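# Shelve the desk flask in the incubator, then close it

## Task

Take the flask off the desk and set it in the single free spot on an incubator shelf. It must lie flat on the shelf surface with the same face up that it had on the desk, and no part of it may stick out past the shelf's front edge. Finish with the incubator closed: glass door fully shut, its latch rotated until horizontal, and outer door fully shut. Other flasks may be pushed aside a little to make room, but each must stay within about a finger's width of where it began, lie flat on a shelf (not on another flask) and keep its original face up. No flask may ever touch the floor. Neither door may be slammed, whether opening or closing. The robot must not fall over or finish tilted.

## Robot and tools

Robot: TidyBot++, a wheeled base 0.54 m long, 0.50 m wide and 0.38 m tall with four powered casters. On top sits a single seven-joint arm with a two-finger gripper. The shoulder is 0.12 m ahead of the base centre and 0.68 m up. Link lengths: upper arm 0.42 m, forearm 0.31 m, wrist to hand point 0.31 m. Two cameras: base_camera (644x364, pinhole) and wrist_camera (644x476, fisheye, looking along the hand).

Frames, all in metres. Base frame: origin on the floor below the base centre, x ahead, y to the left, z up. Odometry frame: the base frame as it was when the scene began; base_odometry reports x, y and heading (rad, left positive, -3.142 to 3.142) in it, counted from wheel rotation, so slip appears as motion and drift builds up. hand_pose is the point between the finger pads, in the base frame; the hand's own z axis runs out along the fingers, and the fingers close along its y axis.

Tool move: one action per call. Its parts start together and may finish at different times.
- base: a single object holding any of translate_m (metres, forward positive, -2 to 2), strafe_m (metres, left positive, -2 to 2), rotate_rad (radians, counter-clockwise from above positive, -6.3 to 6.3). All are offsets relative to where the base stood when the command began, measured along its axes at that moment.
- joints: a single object with absolute targets by name: joint_1_rad (any angle; rotates the whole arm about vertical, positive is clockwise from above, the reverse of heading), joint_2_rad (shoulder, -2.249 to 2.249, 0 is upright, positive tips forward), joint_3_rad (any angle), joint_4_rad (elbow, -2.579 to 2.579, 0 straight, negative folds forward when joint_3 is 3.14), joint_5_rad (any angle), joint_6_rad (wrist, -2.099 to 2.099), joint_7_rad (any angle; with the hand down, positive turns it counter-clockwise, and 1.57 opens the fingers left/right), gripper_pos (0 fully open to 1 fully closed; gap is roughly 85 x (1 - gripper_pos) mm). Unlimited joints go the short way round, so rotate more than half a turn in steps.
- target: one list of seven numbers, an absolute hand pose in the base frame: x, y, z in metres, then quaternion qw, qx, qy, qz. With a target, joints may contain only gripper_pos.
- speeds: optional caps for this action: translate_m and strafe_m 0.05 to 0.5 m/s (put the cap under only one key when driving both), rotate_rad 0.1 to 1.57 rad/s.
- cameras: list of base_camera, wrist_camera or all; [] gives no images. blocking: true (default) returns once everything is at rest; false returns in about half a second while motion continues.
A call containing no action just reports state and pictures. Unknown keys make a call invalid; values out of range get it refused, and after a refusal or an unplanned stop the rest of that reply's move, wait and finished_scene calls are skipped.

Tool wait: seconds from 0 to 10, plus cameras; ends early once motion settles. Tool stop: brakes all running motions; braked parts hold and may keep pressing. Tool zoom_image: camera name and region [x0, y0, x1, y1] in pixels of that camera's latest picture, at most 504 by 504. Tool finished_scene: scene number; ends the scene irrevocably, and the goal must hold with the robot left alone.

Reading results: the "move" line reads done or the worst status. base_status, joint_status, hand_status give each motion's ending: done, moving, off_target (resting away from target, maybe still pushing), contact_stop or time_out (unplanned stops; old target dropped), not_followed (a safety check withheld the arm; "joint command not followed" or "pose unreachable", with "cause:" for self-collision), torque_fault, limit_stop_at_motor_heat. hand_target is where the joint targets would put the hand. motor_effort is percent of maximum torque, bracket showing the peak. base_tilt is in degrees, forward and right positive. on_its_own lists uncommanded behaviour. Motor temperatures follow joint order; MOTOR HOT appears at 60 °C and an over-temperature fault at 75 °C lets the arm sag for 30-60 s. "ARM HIT" flags a hard self or base collision.

Practical advice: hand targets usually land within about 3 cm; correct by adding (wanted minus measured) to the previous target. To keep the hand still, resend hand_target, not hand_pose, especially when loaded, because the arm sags under weight. A blocked arm keeps pushing and never routes around furniture; repeated corrections push harder. Pointing down, the hand reaches at most about 0.94 m high, and only near the base. When a carried object meets a surface, hand_pose stops dropping while effort shifts slightly. Closing to 1 squeezes with 100-150 N; off_target there means something is held.

Avoid: dropping or flinging the flask, letting any flask reach the floor, swinging doors fast (open and close them gently), squeezing hard on something still resting on a surface, yanking or twisting the held object, driving or rotating while the arm is snagged high up (risk of tipping), stretching far out or swinging sideways while extended, driving the arm into things (torque faults over 104.5 N m on joints 1-4 or 51.3 N m on joints 5-7 freeze the arm for 10 s), and long stretched holds that overheat motors. Thinking time lets the simulation run, so a non-blocking move keeps going meanwhile.

Each tool is called after "Call:" as name(argument=value, ...), one argument or row to a line, values as JSON.

## Session

Call:
move(
)

Scene clock: 0.00 s.
Motor temperatures (°C): [32 21 24 32 35 36 39]
base_odometry: x=+0.000 y=+0.000 heading=+0.000
base_tilt: forward=+0.1 right=-0.3
base_status: not commanded
joint_positions: joint_1_rad=+0.042 joint_2_rad=-0.342 joint_3_rad=+3.141 joint_4_rad=-2.506 joint_5_rad=-0.027 joint_6_rad=-0.916 joint_7_rad=+1.559 gripper_pos=+0.000
joint_status: not commanded
motor_effort: joint_1_rad=+0 joint_2_rad=-1 joint_3_rad=+0 joint_4_rad=+15 joint_5_rad=+1 joint_6_rad=+1 joint_7_rad=+1
hand_pose: x=+0.2581 y=+0.0022 z=+0.5919 quat_wxyz=(-0.010, +0.999, -0.034, +0.031) (m; base frame)
hand_target: x=+0.2583 y=+0.0022 z=+0.5920 quat_wxyz=(-0.010, +0.999, -0.034, +0.031) (m; base frame)
hand_status: not commanded
pictures: base_camera, wrist_camera

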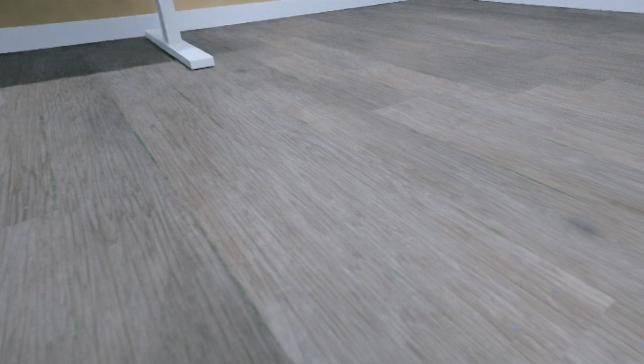

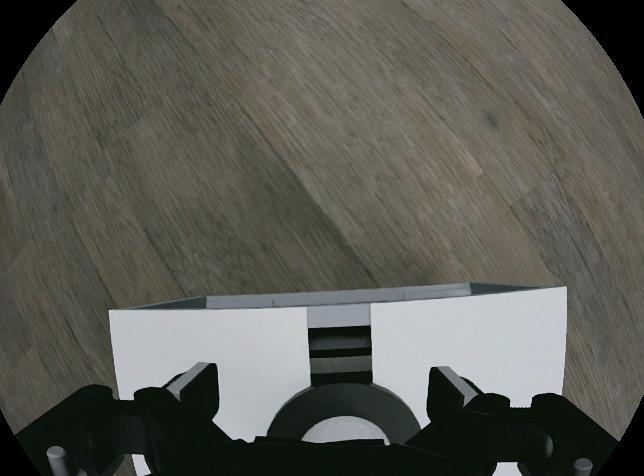

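Call:
move(
  joints={"joint_6_rad": 0.45},
)

Call:
move(
  base={"rotate_rad": 0.8},
)

Call:
move(
  base={"rotate_rad": -1.6},
)

Scene clock: 7.13 s.
Motor temperatures (°C): [32 21 24 32 35 36 39]
move: done
base_odometry: x=+0.000 y=+0.000 heading=+0.000
base_tilt: forward=+0.0 right=-0.3
base_status: not commanded
joint_positions: joint_1_rad=+0.042 joint_2_rad=-0.342 joint_3_rad=+3.141 joint_4_rad=-2.506 joint_5_rad=-0.027 joint_6_rad=+0.401 joint_7_rad=+1.559 gripper_pos=+0.000
joint_status: all done
motor_effort: joint_1_rad=+1(1) joint_2_rad=-7(7) joint_3_rad=+0(1) joint_4_rad=+19(20) joint_5_rad=+0(1) joint_6_rad=+9(9) joint_7_rad=+1(1)
hand_pose: x=+0.5436 y=-0.0192 z=+0.8431 quat_wxyz=(+0.006, +0.771, -0.033, +0.636) (m; base frame)
hand_target: x=+0.5463 y=-0.0197 z=+0.8584 quat_wxyz=(+0.006, +0.755, -0.033, +0.655) (m; base frame)
hand_status: not commanded
pictures: base_camera, wrist_camera

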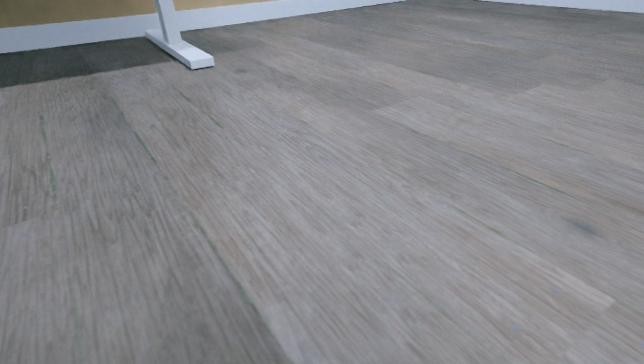

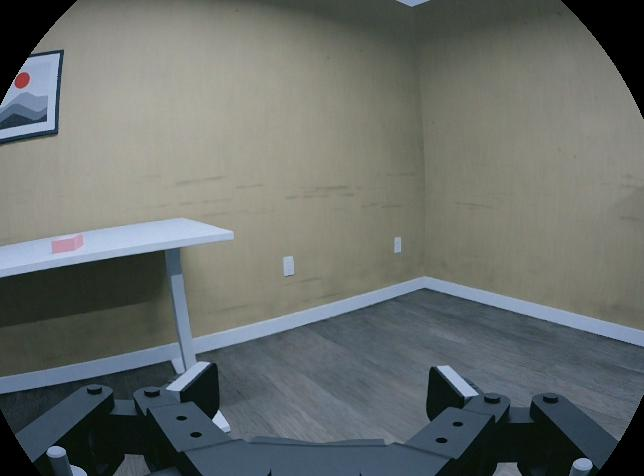

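Scene clock: 8.90 s.
Motor temperatures (°C): [32 21 24 32 35 36 39]
move: done
base_odometry: x=+0.000 y=+0.000 heading=+0.800
base_tilt: forward=+0.1 right=-0.3
base_status: done
joint_positions: joint_1_rad=+0.042 joint_2_rad=-0.342 joint_3_rad=+3.141 joint_4_rad=-2.506 joint_5_rad=-0.027 joint_6_rad=+0.401 joint_7_rad=+1.559 gripper_pos=+0.000
joint_status: not commanded
motor_effort: joint_1_rad=+0(2) joint_2_rad=-7(7) joint_3_rad=-1(2) joint_4_rad=+19(20) joint_5_rad=+0(1) joint_6_rad=+9(9) joint_7_rad=+0(1)
hand_pose: x=+0.5437 y=-0.0191 z=+0.8432 quat_wxyz=(+0.006, +0.771, -0.033, +0.636) (m; base frame)
hand_target: x=+0.5463 y=-0.0197 z=+0.8584 quat_wxyz=(+0.006, +0.755, -0.033, +0.655) (m; base frame)
hand_status: not commanded
pictures: base_camera, wrist_camera

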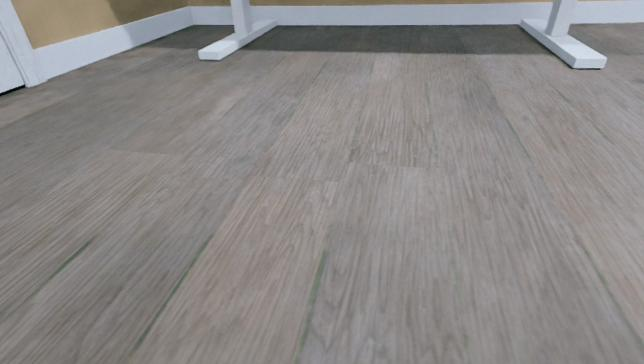

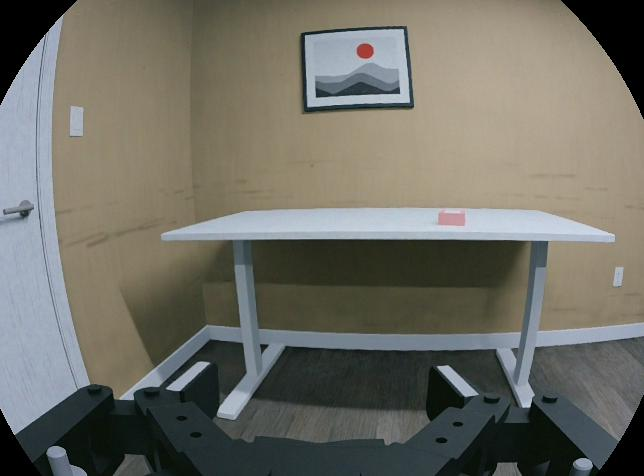

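Scene clock: 11.33 s.
Motor temperatures (°C): [32 21 24 32 35 36 39]
move: done
base_odometry: x=+0.000 y=+0.000 heading=-0.800
base_tilt: forward=+0.0 right=-0.3
base_status: done
joint_positions: joint_1_rad=+0.041 joint_2_rad=-0.342 joint_3_rad=+3.140 joint_4_rad=-2.506 joint_5_rad=-0.027 joint_6_rad=+0.401 joint_7_rad=+1.559 gripper_pos=+0.000
joint_status: not commanded
motor_effort: joint_1_rad=+0(2) joint_2_rad=-7(7) joint_3_rad=+0(2) joint_4_rad=+19(20) joint_5_rad=+0(1) joint_6_rad=+9(9) joint_7_rad=+0(1)
hand_pose: x=+0.5437 y=-0.0189 z=+0.8433 quat_wxyz=(+0.005, +0.771, -0.033, +0.636) (m; base frame)
hand_target: x=+0.5463 y=-0.0197 z=+0.8584 quat_wxyz=(+0.006, +0.755, -0.033, +0.655) (m; base frame)
hand_status: not commanded
pictures: base_camera, wrist_camera

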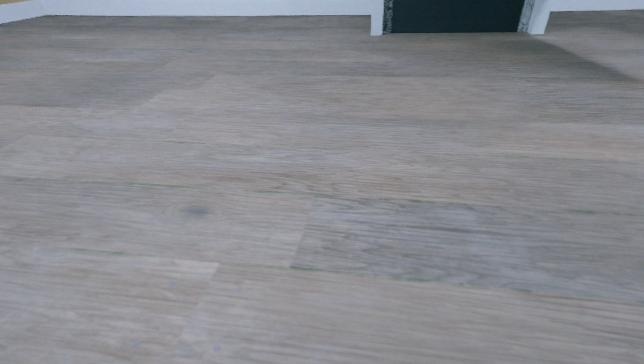

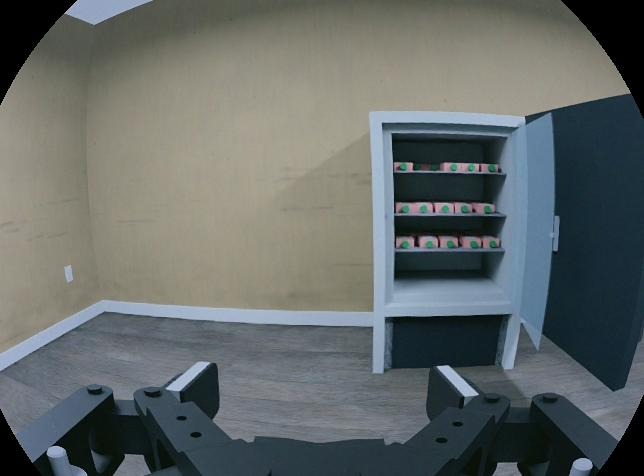

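Call:
zoom_image(
  camera="wrist_camera",
  region=[360, 100, 560, 300],
)

Call:
zoom_image(
  camera="wrist_camera",
  region=[380, 150, 520, 190],
)

Scaled by 2.520.

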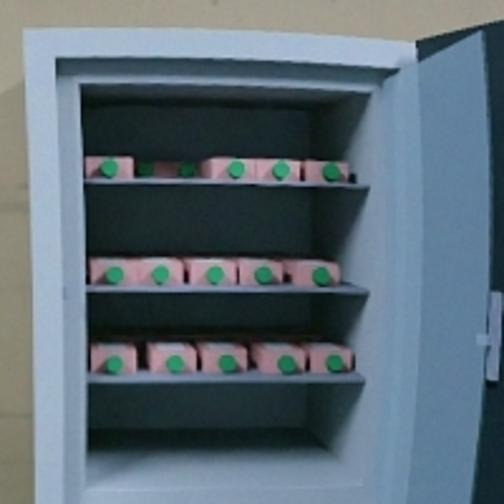

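Scaled by 3.600.

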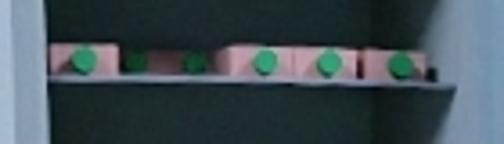

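Call:
move(
  base={"rotate_rad": 1.25},
)

Call:
zoom_image(
  camera="wrist_camera",
  region=[260, 180, 400, 270],
)

Scene clock: 38.13 s.
Motor temperatures (°C): [32 21 24 32 35 36 39]
move: done
base_odometry: x=+0.000 y=+0.000 heading=+0.450
base_tilt: forward=+0.0 right=-0.3
base_status: done
joint_positions: joint_1_rad=+0.041 joint_2_rad=-0.342 joint_3_rad=+3.140 joint_4_rad=-2.506 joint_5_rad=-0.027 joint_6_rad=+0.402 joint_7_rad=+1.559 gripper_pos=+0.000
joint_status: not commanded
motor_effort: joint_1_rad=-1(2) joint_2_rad=-6(7) joint_3_rad=-1(2) joint_4_rad=+19(20) joint_5_rad=+0(1) joint_6_rad=+9(9) joint_7_rad=+0(1)
hand_pose: x=+0.5437 y=-0.0188 z=+0.8434 quat_wxyz=(+0.005, +0.771, -0.033, +0.636) (m; base frame)
hand_target: x=+0.5463 y=-0.0197 z=+0.8584 quat_wxyz=(+0.006, +0.755, -0.033, +0.655) (m; base frame)
hand_status: not commanded
pictures: base_camera, wrist_camera

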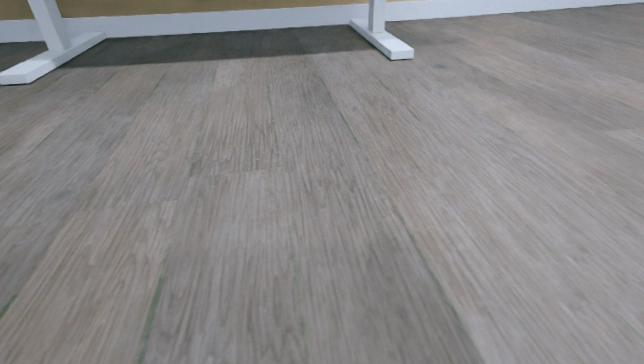

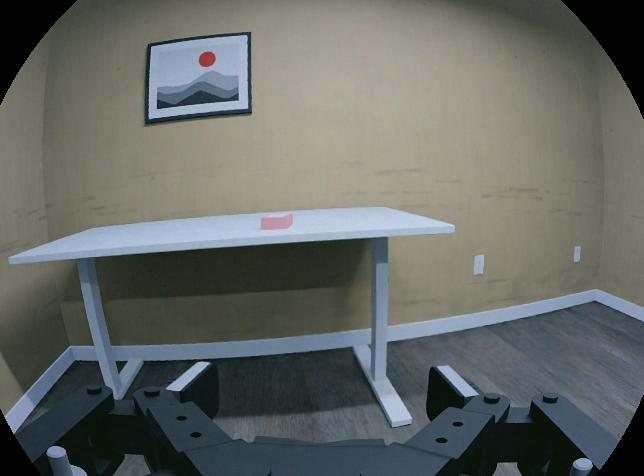

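Scaled by 3.600.

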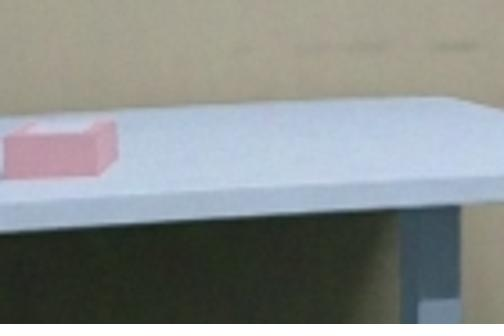

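Call:
move(
  base={"rotate_rad": 0.315},
  cameras=[],
)

Call:
move(
  base={"strafe_m": -0.55, "translate_m": 0.8},
)

Call:
zoom_image(
  camera="wrist_camera",
  region=[220, 190, 420, 330],
)

Scene clock: 56.80 s.
Motor temperatures (°C): [32 21 24 32 35 36 39]
move: done
base_odometry: x=+0.000 y=+0.000 heading=+0.765
base_tilt: forward=+0.0 right=-0.4
base_status: done
joint_positions: joint_1_rad=+0.041 joint_2_rad=-0.342 joint_3_rad=+3.140 joint_4_rad=-2.506 joint_5_rad=-0.027 joint_6_rad=+0.402 joint_7_rad=+1.559 gripper_pos=+0.000
joint_status: not commanded
motor_effort: joint_1_rad=+0(2) joint_2_rad=-6(7) joint_3_rad=+0(2) joint_4_rad=+19(20) joint_5_rad=+0(1) joint_6_rad=+9(9) joint_7_rad=+1(1)
hand_pose: x=+0.5437 y=-0.0187 z=+0.8434 quat_wxyz=(+0.005, +0.771, -0.032, +0.636) (m; base frame)
hand_target: x=+0.5463 y=-0.0197 z=+0.8584 quat_wxyz=(+0.006, +0.755, -0.033, +0.655) (m; base frame)
hand_status: not commanded
pictures: none
No camera images: "cameras" was empty.

Scene clock: 60.07 s.
Motor temperatures (°C): [32 21 24 32 35 36 39]
move: done
base_odometry: x=+0.958 y=+0.157 heading=+0.765
base_tilt: forward=+0.1 right=-0.3
base_status: done
joint_positions: joint_1_rad=+0.041 joint_2_rad=-0.342 joint_3_rad=+3.140 joint_4_rad=-2.506 joint_5_rad=-0.027 joint_6_rad=+0.403 joint_7_rad=+1.559 gripper_pos=+0.000
joint_status: not commanded
motor_effort: joint_1_rad=+0(2) joint_2_rad=-6(8) joint_3_rad=-1(2) joint_4_rad=+19(20) joint_5_rad=+1(1) joint_6_rad=+9(9) joint_7_rad=+0(1)
hand_pose: x=+0.5438 y=-0.0187 z=+0.8438 quat_wxyz=(+0.005, +0.770, -0.032, +0.637) (m; base frame)
hand_target: x=+0.5463 y=-0.0197 z=+0.8584 quat_wxyz=(+0.006, +0.755, -0.033, +0.655) (m; base frame)
hand_status: not commanded
pictures: base_camera, wrist_camera

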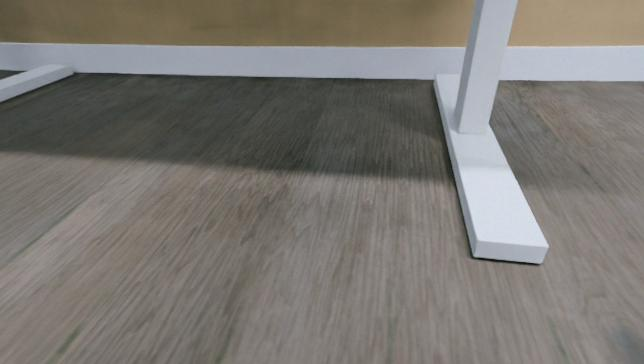

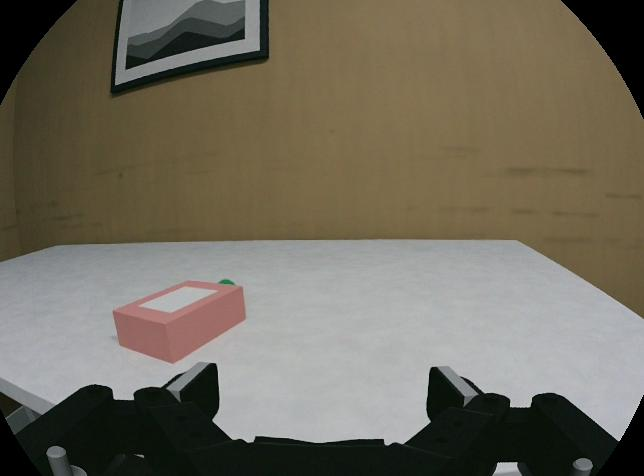

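Scaled by 2.520.

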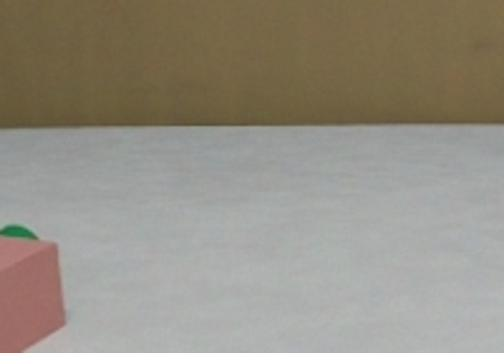

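Call:
move(
  joints={"joint_2_rad": 0.0, "joint_4_rad": -1.5, "joint_6_rad": -0.7, "joint_1_rad": 0.0, "joint_3_rad":3.14, "joint_5_rad":0.0,"joint_7_rad":1.57},
  cameras=["wrist_camera"],
)

Call:
zoom_image(
  camera="wrist_camera",
  region=[100, 150, 350, 350],
)

Scene clock: 121.10 s.
Motor temperatures (°C): [32 21 24 32 35 36 39]
move: done
base_odometry: x=+0.958 y=+0.157 heading=+0.765
base_tilt: forward=+0.1 right=-0.4
base_status: not commanded
joint_positions: joint_1_rad=+0.016 joint_2_rad=-0.012 joint_3_rad=+3.140 joint_4_rad=-1.519 joint_5_rad=-0.027 joint_6_rad=-0.645 joint_7_rad=+1.559 gripper_pos=+0.000
joint_status: all done
motor_effort: joint_1_rad=+0(2) joint_2_rad=-21(21) joint_3_rad=-1(2) joint_4_rad=+21(22) joint_5_rad=+0(1) joint_6_rad=+7(10) joint_7_rad=+1(1)
hand_pose: x=+0.6881 y=-0.0018 z=+0.9518 quat_wxyz=(-0.012, +0.880, -0.017, +0.475) (m; base frame)
hand_target: x=+0.6842 y=+0.0022 z=+0.9416 quat_wxyz=(-0.001, +0.891, +0.000, +0.454) (m; base frame)
hand_status: not commanded
pictures: wrist_camera

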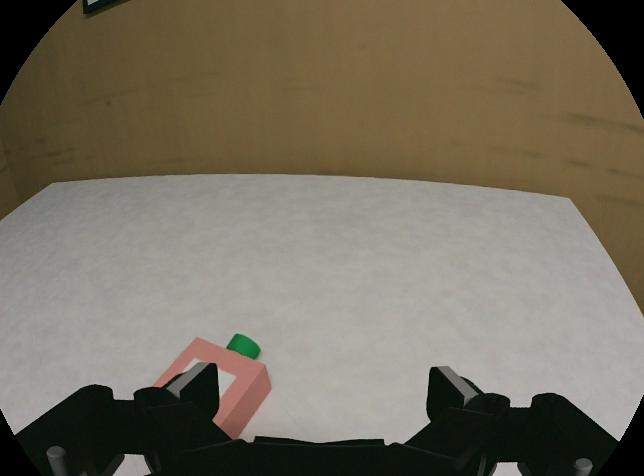

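Scaled by 2.016.

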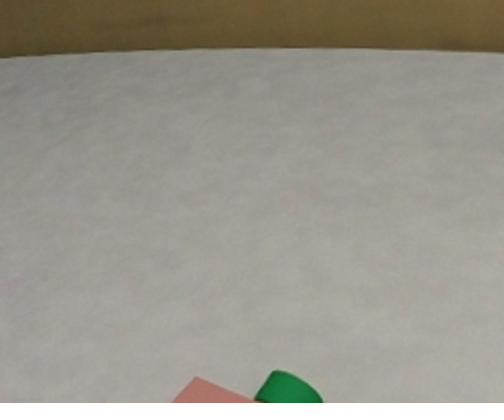

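Call:
move(
  base={"rotate_rad": -0.45},
  cameras=[],
)

Call:
move(
  base={"strafe_m": 0.42, "translate_m": -0.05},
)

Scene clock: 139.70 s.
Motor temperatures (°C): [32 21 24 32 35 36 39]
move: done
base_odometry: x=+0.958 y=+0.157 heading=+0.315
base_tilt: forward=+0.0 right=-0.4
base_status: done
joint_positions: joint_1_rad=+0.008 joint_2_rad=-0.007 joint_3_rad=+3.145 joint_4_rad=-1.518 joint_5_rad=-0.027 joint_6_rad=-0.647 joint_7_rad=+1.559 gripper_pos=+0.000
joint_status: not commanded
motor_effort: joint_1_rad=+0(3) joint_2_rad=-21(22) joint_3_rad=-1(4) joint_4_rad=+21(22) joint_5_rad=+0(1) joint_6_rad=+7(8) joint_7_rad=+1(1)
hand_pose: x=+0.6891 y=-0.0001 z=+0.9487 quat_wxyz=(-0.012, +0.881, -0.016, +0.472) (m; base frame)
hand_target: x=+0.6842 y=+0.0022 z=+0.9416 quat_wxyz=(-0.001, +0.891, +0.000, +0.454) (m; base frame)
hand_status: not commanded
pictures: none
No camera images: "cameras" was empty.

Scene clock: 141.83 s.
Motor temperatures (°C): [32 21 24 32 35 36 39]
move: done
base_odometry: x=+0.780 y=+0.541 heading=+0.315
base_tilt: forward=+0.1 right=-0.4
base_status: done
joint_positions: joint_1_rad=+0.001 joint_2_rad=-0.007 joint_3_rad=+3.142 joint_4_rad=-1.518 joint_5_rad=-0.027 joint_6_rad=-0.647 joint_7_rad=+1.559 gripper_pos=+0.000
joint_status: not commanded
motor_effort: joint_1_rad=-1(3) joint_2_rad=-21(22) joint_3_rad=+0(4) joint_4_rad=+21(22) joint_5_rad=+0(1) joint_6_rad=+7(8) joint_7_rad=+0(1)
hand_pose: x=+0.6890 y=+0.0060 z=+0.9486 quat_wxyz=(-0.015, +0.882, -0.011, +0.472) (m; base frame)
hand_target: x=+0.6842 y=+0.0022 z=+0.9416 quat_wxyz=(-0.001, +0.891, +0.000, +0.454) (m; base frame)
hand_status: not commanded
pictures: base_camera, wrist_camera

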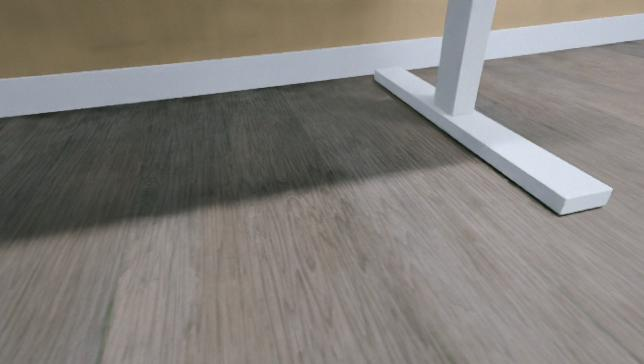

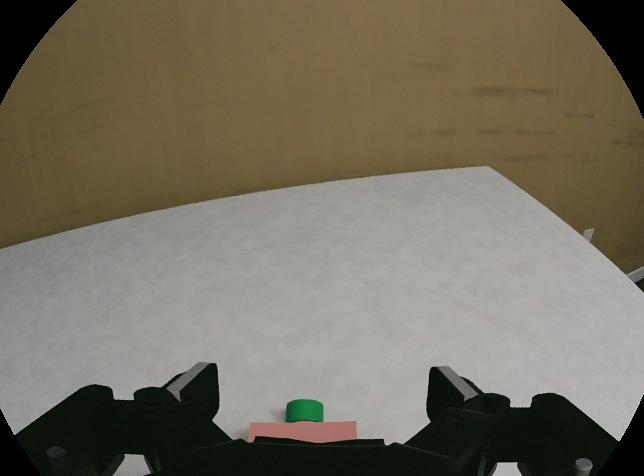

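Call:
move(
  joints={"joint_2_rad": 0.44, "joint_4_rad": -0.7, "joint_6_rad": -2.0},
  cameras=["wrist_camera"],
)

Scene clock: 159.03 s.
Motor temperatures (°C): [32 21 24 32 35 36 39]
move: done
base_odometry: x=+0.780 y=+0.541 heading=+0.315
base_tilt: forward=+0.0 right=-0.3
base_status: not commanded
joint_positions: joint_1_rad=+0.001 joint_2_rad=+0.433 joint_3_rad=+3.142 joint_4_rad=-0.719 joint_5_rad=-0.027 joint_6_rad=-1.946 joint_7_rad=+1.559 gripper_pos=+0.000
joint_status: all done
motor_effort: joint_1_rad=+0(1) joint_2_rad=-31(32) joint_3_rad=-2(2) joint_4_rad=+15(22) joint_5_rad=+0(1) joint_6_rad=+1(8) joint_7_rad=+0(1)
hand_pose: x=+0.5964 y=+0.0088 z=+0.8810 quat_wxyz=(-0.012, +1.000, -0.001, +0.022) (m; base frame)
hand_target: x=+0.5843 y=+0.0019 z=+0.8825 quat_wxyz=(+0.000, +1.000, +0.000, +0.001) (m; base frame)
hand_status: not commanded
pictures: wrist_camera

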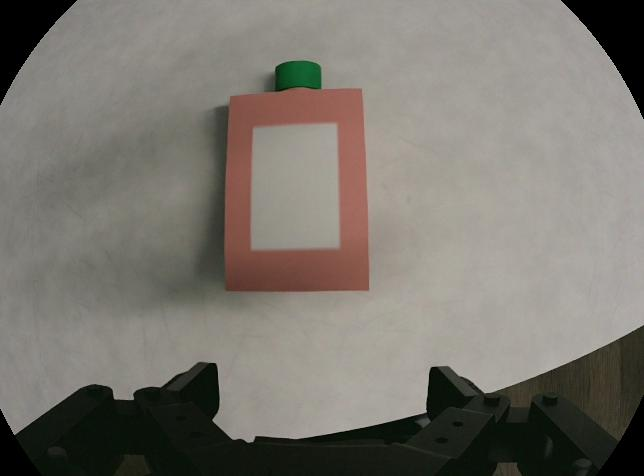

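Call:
move(
  base={"translate_m": 0.165, "strafe_m": 0.01},
  cameras=["wrist_camera"],
)

Scene clock: 181.37 s.
Motor temperatures (°C): [32 21 24 32 35 35 39]
move: done
base_odometry: x=+0.934 y=+0.602 heading=+0.315
base_tilt: forward=+0.0 right=-0.3
base_status: done
joint_positions: joint_1_rad=+0.001 joint_2_rad=+0.451 joint_3_rad=+3.142 joint_4_rad=-0.716 joint_5_rad=-0.027 joint_6_rad=-1.953 joint_7_rad=+1.559 gripper_pos=+0.000
joint_status: not commanded
motor_effort: joint_1_rad=+0(2) joint_2_rad=-32(35) joint_3_rad=-1(2) joint_4_rad=+15(16) joint_5_rad=+0(1) joint_6_rad=+0(2) joint_7_rad=+0(1)
hand_pose: x=+0.5983 y=+0.0088 z=+0.8728 quat_wxyz=(-0.012, +1.000, -0.001, +0.011) (m; base frame)
hand_target: x=+0.5843 y=+0.0019 z=+0.8825 quat_wxyz=(+0.000, +1.000, +0.000, +0.001) (m; base frame)
hand_status: not commanded
pictures: wrist_camera

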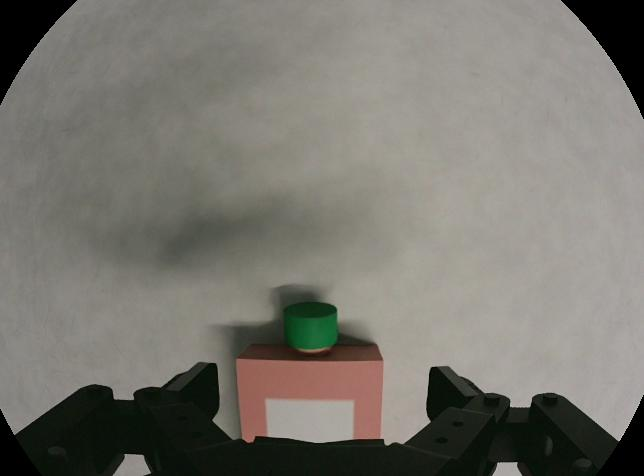

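Call:
move(
  base={"strafe_m": 0.008},
  joints={"joint_2_rad": 0.47, "joint_4_rad": -0.86, "joint_6_rad": -1.83},
  cameras=["wrist_camera"],
)

Scene clock: 202.33 s.
Motor temperatures (°C): [32 21 24 32 35 35 39]
move: done
base_odometry: x=+0.932 y=+0.609 heading=+0.315
base_tilt: forward=+0.0 right=-0.3
base_status: done
joint_positions: joint_1_rad=-0.001 joint_2_rad=+0.473 joint_3_rad=+3.142 joint_4_rad=-0.850 joint_5_rad=-0.027 joint_6_rad=-1.877 joint_7_rad=+1.559 gripper_pos=+0.000
joint_status: all done
motor_effort: joint_1_rad=+0(3) joint_2_rad=-33(35) joint_3_rad=-2(3) joint_4_rad=+16(17) joint_5_rad=+0(1) joint_6_rad=+0(1) joint_7_rad=+0(1)
hand_pose: x=+0.5973 y=+0.0096 z=+0.8229 quat_wxyz=(-0.013, +0.999, -0.002, -0.029) (m; base frame)
hand_target: x=+0.6091 y=+0.0019 z=+0.8207 quat_wxyz=(+0.000, +1.000, +0.000, -0.009) (m; base frame)
hand_status: not commanded
pictures: wrist_camera

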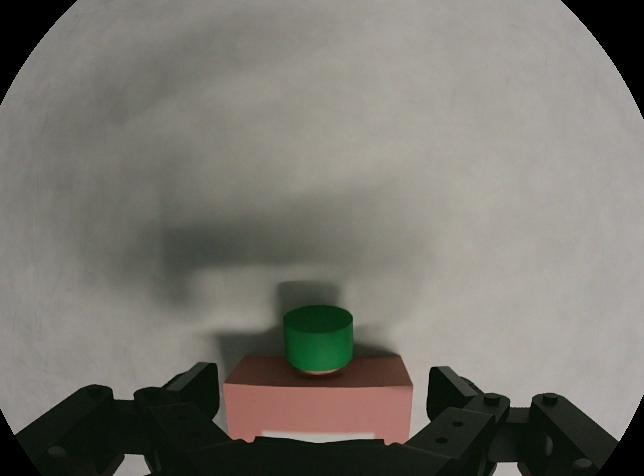

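Call:
move(
  joints={"joint_6_rad": -1.765},
  cameras=["wrist_camera"],
)

Scene clock: 209.93 s.
Motor temperatures (°C): [32 21 24 32 35 35 39]
move: done
base_odometry: x=+0.932 y=+0.609 heading=+0.315
base_tilt: forward=+0.0 right=-0.3
base_status: not commanded
joint_positions: joint_1_rad=-0.001 joint_2_rad=+0.473 joint_3_rad=+3.142 joint_4_rad=-0.850 joint_5_rad=-0.027 joint_6_rad=-1.802 joint_7_rad=+1.559 gripper_pos=+0.000
joint_status: all done
motor_effort: joint_1_rad=-1(1) joint_2_rad=-33(34) joint_3_rad=-2(3) joint_4_rad=+16(17) joint_5_rad=+0(0) joint_6_rad=+0(1) joint_7_rad=+0(1)
hand_pose: x=+0.6204 y=+0.0098 z=+0.8224 quat_wxyz=(-0.013, +1.000, -0.002, +0.008) (m; base frame)
hand_target: x=+0.6293 y=+0.0020 z=+0.8210 quat_wxyz=(+0.000, +1.000, +0.000, +0.023) (m; base frame)
hand_status: not commanded
pictures: wrist_camera

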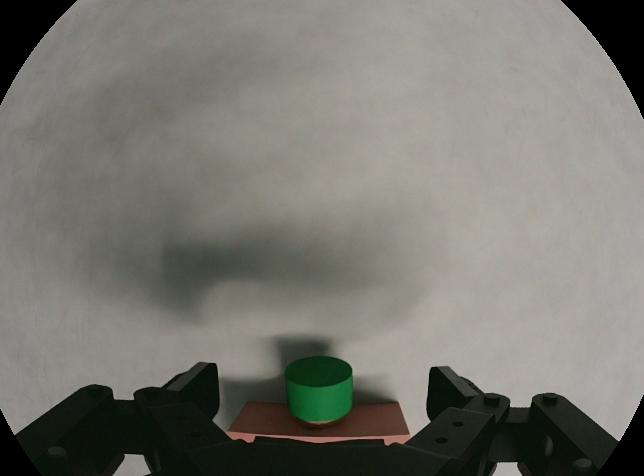

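Call:
move(
  joints={"joint_2_rad": 0.447, "joint_4_rad": -0.998, "joint_6_rad": -1.662},
  cameras=["wrist_camera"],
)

Scene clock: 221.67 s.
Motor temperatures (°C): [32 22 24 32 35 35 39]
move: done
base_odometry: x=+0.932 y=+0.609 heading=+0.315
base_tilt: forward=+0.0 right=-0.4
base_status: not commanded
joint_positions: joint_1_rad=-0.001 joint_2_rad=+0.471 joint_3_rad=+3.142 joint_4_rad=-0.987 joint_5_rad=-0.027 joint_6_rad=-1.715 joint_7_rad=+1.559 gripper_pos=+0.000
joint_status: all done
motor_effort: joint_1_rad=+0(1) joint_2_rad=-33(35) joint_3_rad=-1(2) joint_4_rad=+17(18) joint_5_rad=+0(1) joint_6_rad=+0(1) joint_7_rad=+1(1)
hand_pose: x=+0.6123 y=+0.0099 z=+0.7810 quat_wxyz=(-0.013, +1.000, -0.004, -0.016) (m; base frame)
hand_target: x=+0.6235 y=+0.0020 z=+0.7896 quat_wxyz=(+0.000, +1.000, +0.000, +0.017) (m; base frame)
hand_status: not commanded
pictures: wrist_camera

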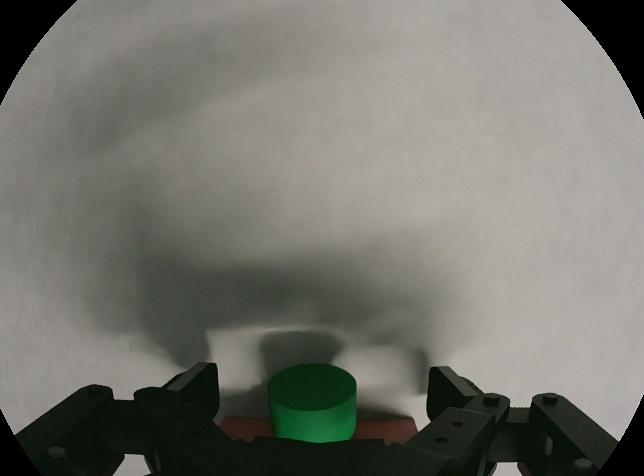

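Call:
zoom_image(
  camera="wrist_camera",
  region=[170, 330, 470, 476],
)

Scaled by 1.680.

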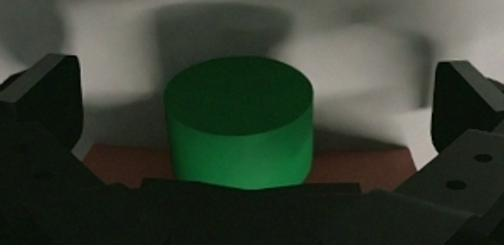

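Call:
move(
  joints={"joint_2_rad": 0.442, "joint_4_rad": -1.034, "joint_6_rad": -1.60},
  base={"translate_m": -0.010},
  cameras=["wrist_camera"],
)

Call:
zoom_image(
  camera="wrist_camera",
  region=[170, 330, 470, 476],
)

Scene clock: 262.47 s.
Motor temperatures (°C): [32 22 24 32 35 35 39]
move: done
base_odometry: x=+0.923 y=+0.606 heading=+0.315
base_tilt: forward=+0.0 right=-0.3
base_status: done
joint_positions: joint_1_rad=-0.001 joint_2_rad=+0.460 joint_3_rad=+3.142 joint_4_rad=-1.026 joint_5_rad=-0.027 joint_6_rad=-1.650 joint_7_rad=+1.559 gripper_pos=+0.000
joint_status: all done
motor_effort: joint_1_rad=+0(2) joint_2_rad=-33(36) joint_3_rad=-1(3) joint_4_rad=+17(17) joint_5_rad=+0(1) joint_6_rad=+1(1) joint_7_rad=+1(1)
hand_pose: x=+0.6210 y=+0.0100 z=+0.7742 quat_wxyz=(-0.013, +1.000, -0.004, +0.003) (m; base frame)
hand_target: x=+0.6323 y=+0.0020 z=+0.7813 quat_wxyz=(+0.000, +0.999, +0.000, +0.033) (m; base frame)
hand_status: not commanded
pictures: wrist_camera

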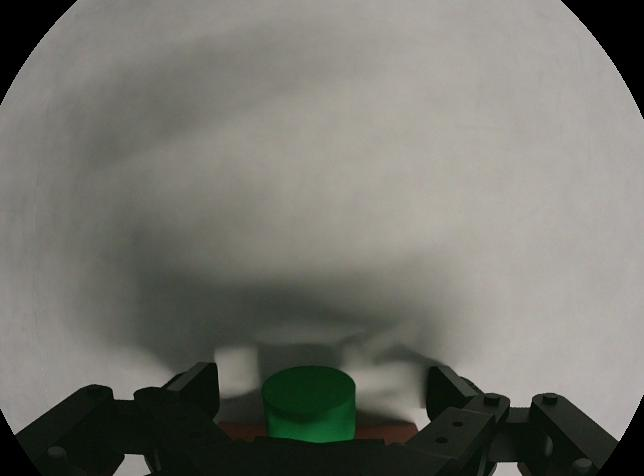

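Scaled by 1.680.

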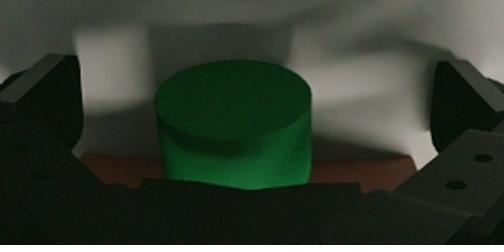

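Call:
move(
  base={"strafe_m": 0.005},
  cameras=[],
)

Call:
move(
  joints={"gripper_pos": 0.55},
  cameras=["wrist_camera"],
)

Call:
move(
  joints={"gripper_pos": 0.8},
  cameras=["wrist_camera"],
)

Scene clock: 270.93 s.
Motor temperatures (°C): [32 22 24 32 35 35 39]
move: done
base_odometry: x=+0.921 y=+0.611 heading=+0.315
base_tilt: forward=+0.1 right=-0.3
base_status: done
joint_positions: joint_1_rad=-0.001 joint_2_rad=+0.460 joint_3_rad=+3.141 joint_4_rad=-1.026 joint_5_rad=-0.027 joint_6_rad=-1.649 joint_7_rad=+1.559 gripper_pos=+0.000
joint_status: not commanded
motor_effort: joint_1_rad=+0(3) joint_2_rad=-33(35) joint_3_rad=-1(3) joint_4_rad=+17(17) joint_5_rad=+0(2) joint_6_rad=+0(1) joint_7_rad=+0(1)
hand_pose: x=+0.6212 y=+0.0101 z=+0.7743 quat_wxyz=(-0.013, +1.000, -0.004, +0.003) (m; base frame)
hand_target: x=+0.6323 y=+0.0020 z=+0.7813 quat_wxyz=(+0.000, +0.999, +0.000, +0.033) (m; base frame)
hand_status: not commanded
pictures: none
No camera images: "cameras" was empty.

Scene clock: 271.77 s.
Motor temperatures (°C): [32 22 24 32 35 35 39]
move: done
base_odometry: x=+0.921 y=+0.611 heading=+0.315
base_tilt: forward=+0.0 right=-0.3
base_status: not commanded
joint_positions: joint_1_rad=-0.001 joint_2_rad=+0.440 joint_3_rad=+3.141 joint_4_rad=-1.026 joint_5_rad=-0.027 joint_6_rad=-1.649 joint_7_rad=+1.559 gripper_pos=+0.550
joint_status: all done
motor_effort: joint_1_rad=-1(2) joint_2_rad=-29(33) joint_3_rad=-3(3) joint_4_rad=+14(17) joint_5_rad=-1(2) joint_6_rad=+1(1) joint_7_rad=+1(1)
hand_pose: x=+0.6193 y=+0.0100 z=+0.7845 quat_wxyz=(-0.013, +1.000, -0.004, +0.014) (m; base frame)
hand_target: x=+0.6323 y=+0.0020 z=+0.7813 quat_wxyz=(+0.000, +0.999, +0.000, +0.033) (m; base frame)
hand_status: not commanded
pictures: wrist_camera

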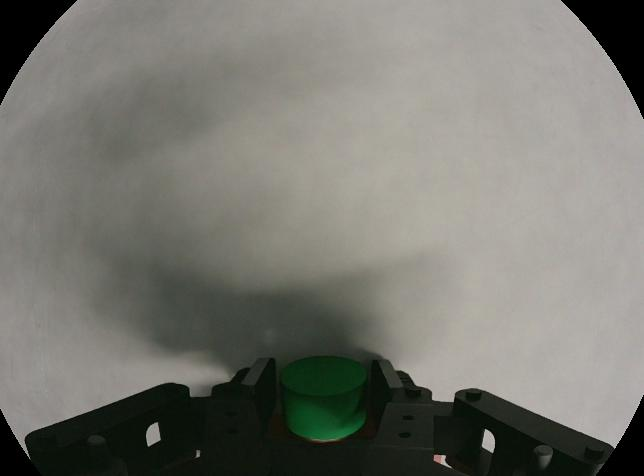

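Scene clock: 272.43 s.
Motor temperatures (°C): [32 22 24 32 35 35 39]
move: off_target
base_odometry: x=+0.921 y=+0.611 heading=+0.315
base_tilt: forward=+0.0 right=-0.3
base_status: not commanded
joint_positions: joint_1_rad=-0.001 joint_2_rad=+0.437 joint_3_rad=+3.141 joint_4_rad=-1.026 joint_5_rad=-0.027 joint_6_rad=-1.648 joint_7_rad=+1.559 gripper_pos=+0.679
joint_status: gripper_pos off_target (ended at +0.679, target +0.800)
motor_effort: joint_1_rad=+0(3) joint_2_rad=-29(30) joint_3_rad=-1(3) joint_4_rad=+15(15) joint_5_rad=+0(2) joint_6_rad=+1(1) joint_7_rad=+0(1)
hand_pose: x=+0.6191 y=+0.0100 z=+0.7858 quat_wxyz=(-0.013, +1.000, -0.004, +0.015) (m; base frame)
hand_target: x=+0.6323 y=+0.0020 z=+0.7813 quat_wxyz=(+0.000, +0.999, +0.000, +0.033) (m; base frame)
hand_status: not commanded
pictures: wrist_camera

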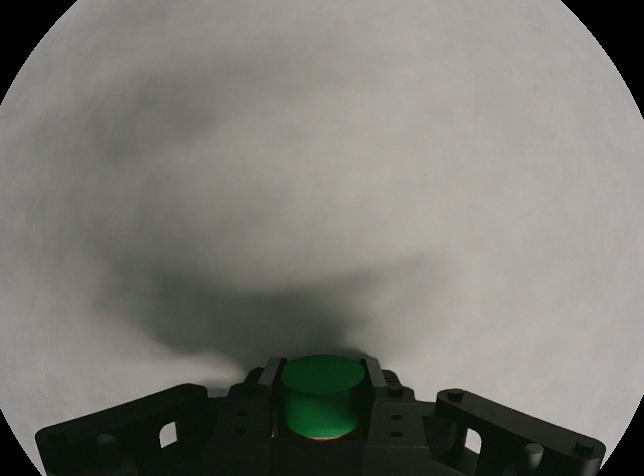

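Call:
move(
  joints={"joint_2_rad": 0.455, "joint_4_rad": -0.95, "joint_6_rad": -1.67, "gripper_pos": 0.85},
  cameras=["wrist_camera"],
)

Call:
move(
  joints={"joint_2_rad": 0.479, "joint_4_rad": -0.81, "joint_6_rad": -1.79, "gripper_pos": 0.9},
  cameras=["wrist_camera"],
)

Scene clock: 284.53 s.
Motor temperatures (°C): [32 22 24 32 35 35 39]
move: off_target
base_odometry: x=+0.921 y=+0.611 heading=+0.315
base_tilt: forward=+0.1 right=-0.4
base_status: not commanded
joint_positions: joint_1_rad=-0.001 joint_2_rad=+0.457 joint_3_rad=+3.141 joint_4_rad=-0.968 joint_5_rad=-0.027 joint_6_rad=-1.650 joint_7_rad=+1.559 gripper_pos=+0.679
joint_status: gripper_pos off_target (ended at +0.679, target +0.850); the others done
motor_effort: joint_1_rad=+0(1) joint_2_rad=-34(35) joint_3_rad=-2(2) joint_4_rad=+17(19) joint_5_rad=+0(1) joint_6_rad=+0(2) joint_7_rad=+1(1)
hand_pose: x=+0.6367 y=+0.0100 z=+0.7945 quat_wxyz=(-0.013, +0.999, -0.004, +0.033) (m; base frame)
hand_target: x=+0.6346 y=+0.0020 z=+0.8011 quat_wxyz=(+0.000, +0.999, +0.000, +0.033) (m; base frame)
hand_status: not commanded
pictures: wrist_camera

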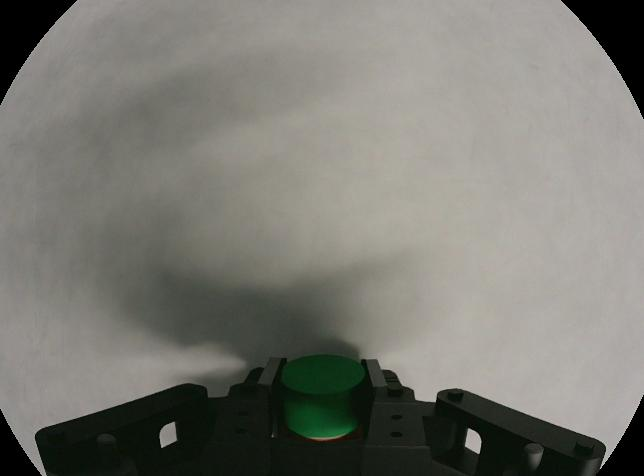

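Scene clock: 285.57 s.
Motor temperatures (°C): [32 22 24 32 35 35 39]
move: off_target
base_odometry: x=+0.921 y=+0.611 heading=+0.315
base_tilt: forward=+0.1 right=-0.3
base_status: not commanded
joint_positions: joint_1_rad=-0.001 joint_2_rad=+0.475 joint_3_rad=+3.141 joint_4_rad=-0.828 joint_5_rad=-0.027 joint_6_rad=-1.736 joint_7_rad=+1.559 gripper_pos=+0.679
joint_status: gripper_pos off_target (ended at +0.679, target +0.900); the others done
motor_effort: joint_1_rad=+0(1) joint_2_rad=-34(35) joint_3_rad=-2(2) joint_4_rad=+17(19) joint_5_rad=+0(1) joint_6_rad=+1(2) joint_7_rad=+1(1)
hand_pose: x=+0.6463 y=+0.0099 z=+0.8293 quat_wxyz=(-0.013, +0.999, -0.003, +0.051) (m; base frame)
hand_target: x=+0.6343 y=+0.0020 z=+0.8320 quat_wxyz=(+0.000, +1.000, +0.000, +0.031) (m; base frame)
hand_status: not commanded
pictures: wrist_camera

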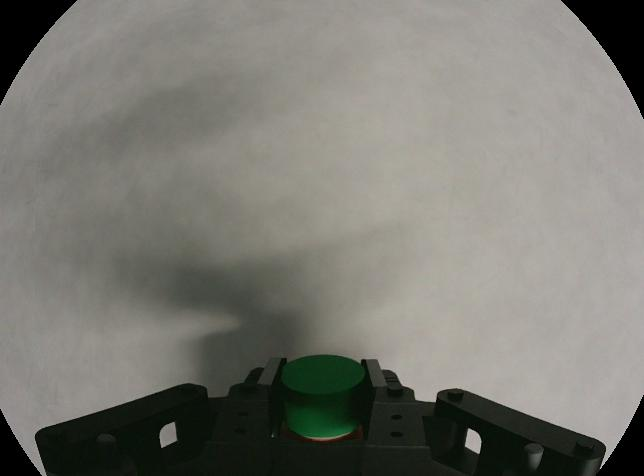

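Call:
move(
  joints={"joint_2_rad": 0.479, "joint_4_rad": -0.81, "joint_6_rad": -1.89, "joint_7_rad": 0.0},
  cameras=["wrist_camera"],
)

Call:
move(
  joints={"joint_7_rad": -1.57},
  cameras=["wrist_camera"],
)

Scene clock: 294.97 s.
Motor temperatures (°C): [32 22 24 32 35 35 39]
move: done
base_odometry: x=+0.921 y=+0.611 heading=+0.315
base_tilt: forward=+0.0 right=-0.3
base_status: not commanded
joint_positions: joint_1_rad=-0.001 joint_2_rad=+0.476 joint_3_rad=+3.141 joint_4_rad=-0.828 joint_5_rad=-0.027 joint_6_rad=-1.838 joint_7_rad=+0.076 gripper_pos=+0.679
joint_status: all done
motor_effort: joint_1_rad=+0(1) joint_2_rad=-34(35) joint_3_rad=-2(2) joint_4_rad=+16(19) joint_5_rad=+0(1) joint_6_rad=+0(2) joint_7_rad=+0(1)
hand_pose: x=+0.6149 y=+0.0097 z=+0.8274 quat_wxyz=(-0.009, +0.736, -0.677, -0.009) (m; base frame)
hand_target: x=+0.6032 y=+0.0019 z=+0.8316 quat_wxyz=(+0.013, +0.707, -0.706, -0.013) (m; base frame)
hand_status: not commanded
pictures: wrist_camera

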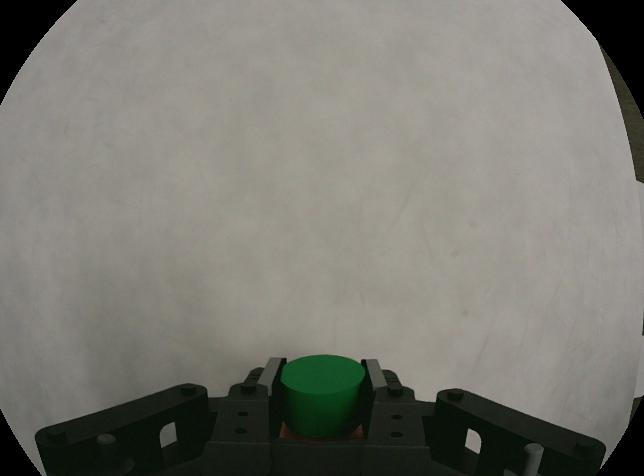

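Scene clock: 297.07 s.
Motor temperatures (°C): [32 22 24 32 35 35 39]
move: done
base_odometry: x=+0.921 y=+0.611 heading=+0.315
base_tilt: forward=+0.1 right=-0.4
base_status: not commanded
joint_positions: joint_1_rad=-0.001 joint_2_rad=+0.476 joint_3_rad=+3.141 joint_4_rad=-0.828 joint_5_rad=-0.027 joint_6_rad=-1.839 joint_7_rad=-1.493 gripper_pos=+0.679
joint_status: all done
motor_effort: joint_1_rad=+0(1) joint_2_rad=-34(34) joint_3_rad=-1(2) joint_4_rad=+17(17) joint_5_rad=+0(1) joint_6_rad=+0(0) joint_7_rad=+1(1)
hand_pose: x=+0.6145 y=+0.0097 z=+0.8274 quat_wxyz=(+0.000, +0.043, -0.999, -0.013) (m; base frame)
hand_target: x=+0.6032 y=+0.0019 z=+0.8316 quat_wxyz=(+0.019, +0.001, -1.000, +0.000) (m; base frame)
hand_status: not commanded
pictures: wrist_camera

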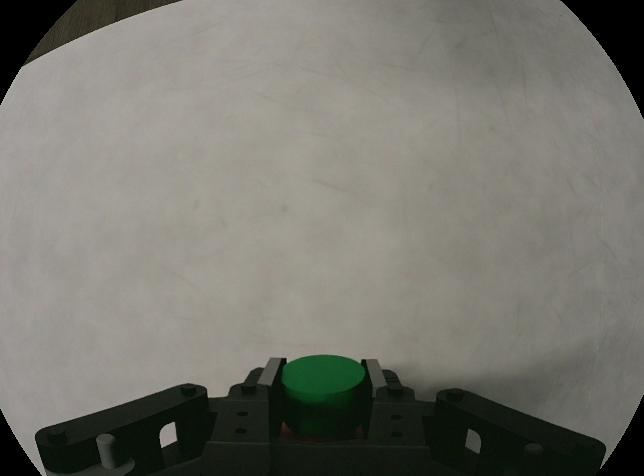

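Call:
move(
  joints={"joint_2_rad": 0.464, "joint_4_rad": -0.88, "joint_6_rad": -1.86, "joint_7_rad": -1.65},
  cameras=[],
)

Scene clock: 305.97 s.
Motor temperatures (°C): [31 22 24 32 35 35 39]
move: done
base_odometry: x=+0.921 y=+0.611 heading=+0.315
base_tilt: forward=+0.1 right=-0.3
base_status: not commanded
joint_positions: joint_1_rad=-0.001 joint_2_rad=+0.476 joint_3_rad=+3.141 joint_4_rad=-0.877 joint_5_rad=-0.027 joint_6_rad=-1.840 joint_7_rad=-1.572 gripper_pos=+0.679
joint_status: all done
motor_effort: joint_1_rad=+0(2) joint_2_rad=-34(35) joint_3_rad=-1(2) joint_4_rad=+17(18) joint_5_rad=+0(0) joint_6_rad=+0(1) joint_7_rad=+0(1)
hand_pose: x=+0.6028 y=+0.0097 z=+0.8129 quat_wxyz=(+0.026, +0.003, -1.000, -0.013) (m; base frame)
hand_target: x=+0.5942 y=+0.0019 z=+0.8181 quat_wxyz=(+0.031, -0.039, -0.999, +0.001) (m; base frame)
hand_status: not commanded
pictures: none
No camera images: "cameras" was empty.

Call:
move(
  joints={"joint_2_rad": 0.458, "joint_4_rad": -0.94, "joint_6_rad": -1.785},
  cameras=["wrist_camera"],
)

Scene clock: 311.70 s.
Motor temperatures (°C): [31 22 24 32 35 35 39]
move: done
base_odometry: x=+0.921 y=+0.611 heading=+0.315
base_tilt: forward=+0.0 right=-0.3
base_status: not commanded
joint_positions: joint_1_rad=-0.001 joint_2_rad=+0.472 joint_3_rad=+3.141 joint_4_rad=-0.933 joint_5_rad=-0.027 joint_6_rad=-1.815 joint_7_rad=-1.573 gripper_pos=+0.679
joint_status: all done
motor_effort: joint_1_rad=+0(1) joint_2_rad=-33(35) joint_3_rad=-1(2) joint_4_rad=+16(17) joint_5_rad=+0(1) joint_6_rad=-1(2) joint_7_rad=+1(1)
hand_pose: x=+0.5960 y=+0.0097 z=+0.7981 quat_wxyz=(+0.039, +0.002, -0.999, -0.013) (m; base frame)
hand_target: x=+0.6018 y=+0.0020 z=+0.8022 quat_wxyz=(+0.021, -0.039, -0.999, +0.000) (m; base frame)
hand_status: not commanded
pictures: wrist_camera

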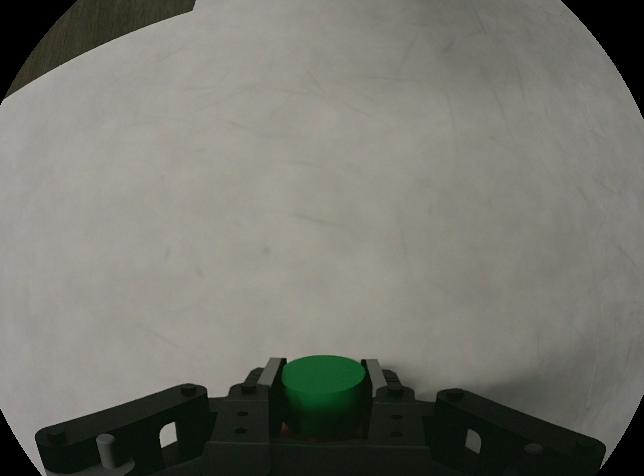

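Call:
move(
  joints={"joint_2_rad": 0.453, "joint_4_rad": -0.97, "joint_6_rad": -1.70},
  cameras=[],
)

Scene clock: 315.33 s.
Motor temperatures (°C): [31 22 24 32 35 35 39]
move: done
base_odometry: x=+0.921 y=+0.611 heading=+0.315
base_tilt: forward=+0.1 right=-0.3
base_status: not commanded
joint_positions: joint_1_rad=-0.001 joint_2_rad=+0.469 joint_3_rad=+3.141 joint_4_rad=-0.960 joint_5_rad=-0.027 joint_6_rad=-1.739 joint_7_rad=-1.573 gripper_pos=+0.679
joint_status: all done
motor_effort: joint_1_rad=-1(1) joint_2_rad=-33(34) joint_3_rad=-2(2) joint_4_rad=+16(17) joint_5_rad=+0(1) joint_6_rad=-1(1) joint_7_rad=+1(1)
hand_pose: x=+0.6124 y=+0.0099 z=+0.7907 quat_wxyz=(+0.013, +0.001, -1.000, -0.013) (m; base frame)
hand_target: x=+0.6199 y=+0.0020 z=+0.7952 quat_wxyz=(-0.009, -0.039, -0.999, -0.001) (m; base frame)
hand_status: not commanded
pictures: none
No camera images: "cameras" was empty.

Call:
move(
  joints={"joint_2_rad": 0.450, "joint_4_rad": -0.988, "joint_6_rad": -1.685},
  cameras=["wrist_camera"],
)

Scene clock: 322.60 s.
Motor temperatures (°C): [31 22 24 32 35 35 39]
move: done
base_odometry: x=+0.921 y=+0.611 heading=+0.315
base_tilt: forward=+0.0 right=-0.4
base_status: not commanded
joint_positions: joint_1_rad=-0.001 joint_2_rad=+0.463 joint_3_rad=+3.141 joint_4_rad=-0.973 joint_5_rad=-0.027 joint_6_rad=-1.727 joint_7_rad=-1.573 gripper_pos=+0.679
joint_status: all done
motor_effort: joint_1_rad=+0(1) joint_2_rad=-32(33) joint_3_rad=-1(2) joint_4_rad=+16(16) joint_5_rad=+0(1) joint_6_rad=-1(1) joint_7_rad=+0(1)
hand_pose: x=+0.6119 y=+0.0099 z=+0.7893 quat_wxyz=(+0.011, +0.001, -1.000, -0.013) (m; base frame)
hand_target: x=+0.6194 y=+0.0020 z=+0.7911 quat_wxyz=(-0.009, -0.039, -0.999, -0.001) (m; base frame)
hand_status: not commanded
pictures: wrist_camera

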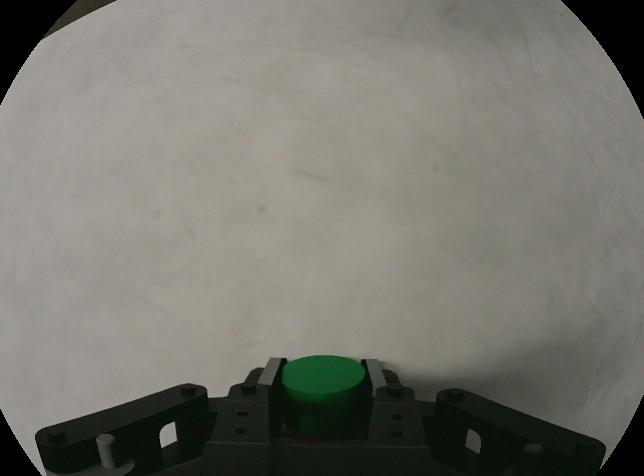

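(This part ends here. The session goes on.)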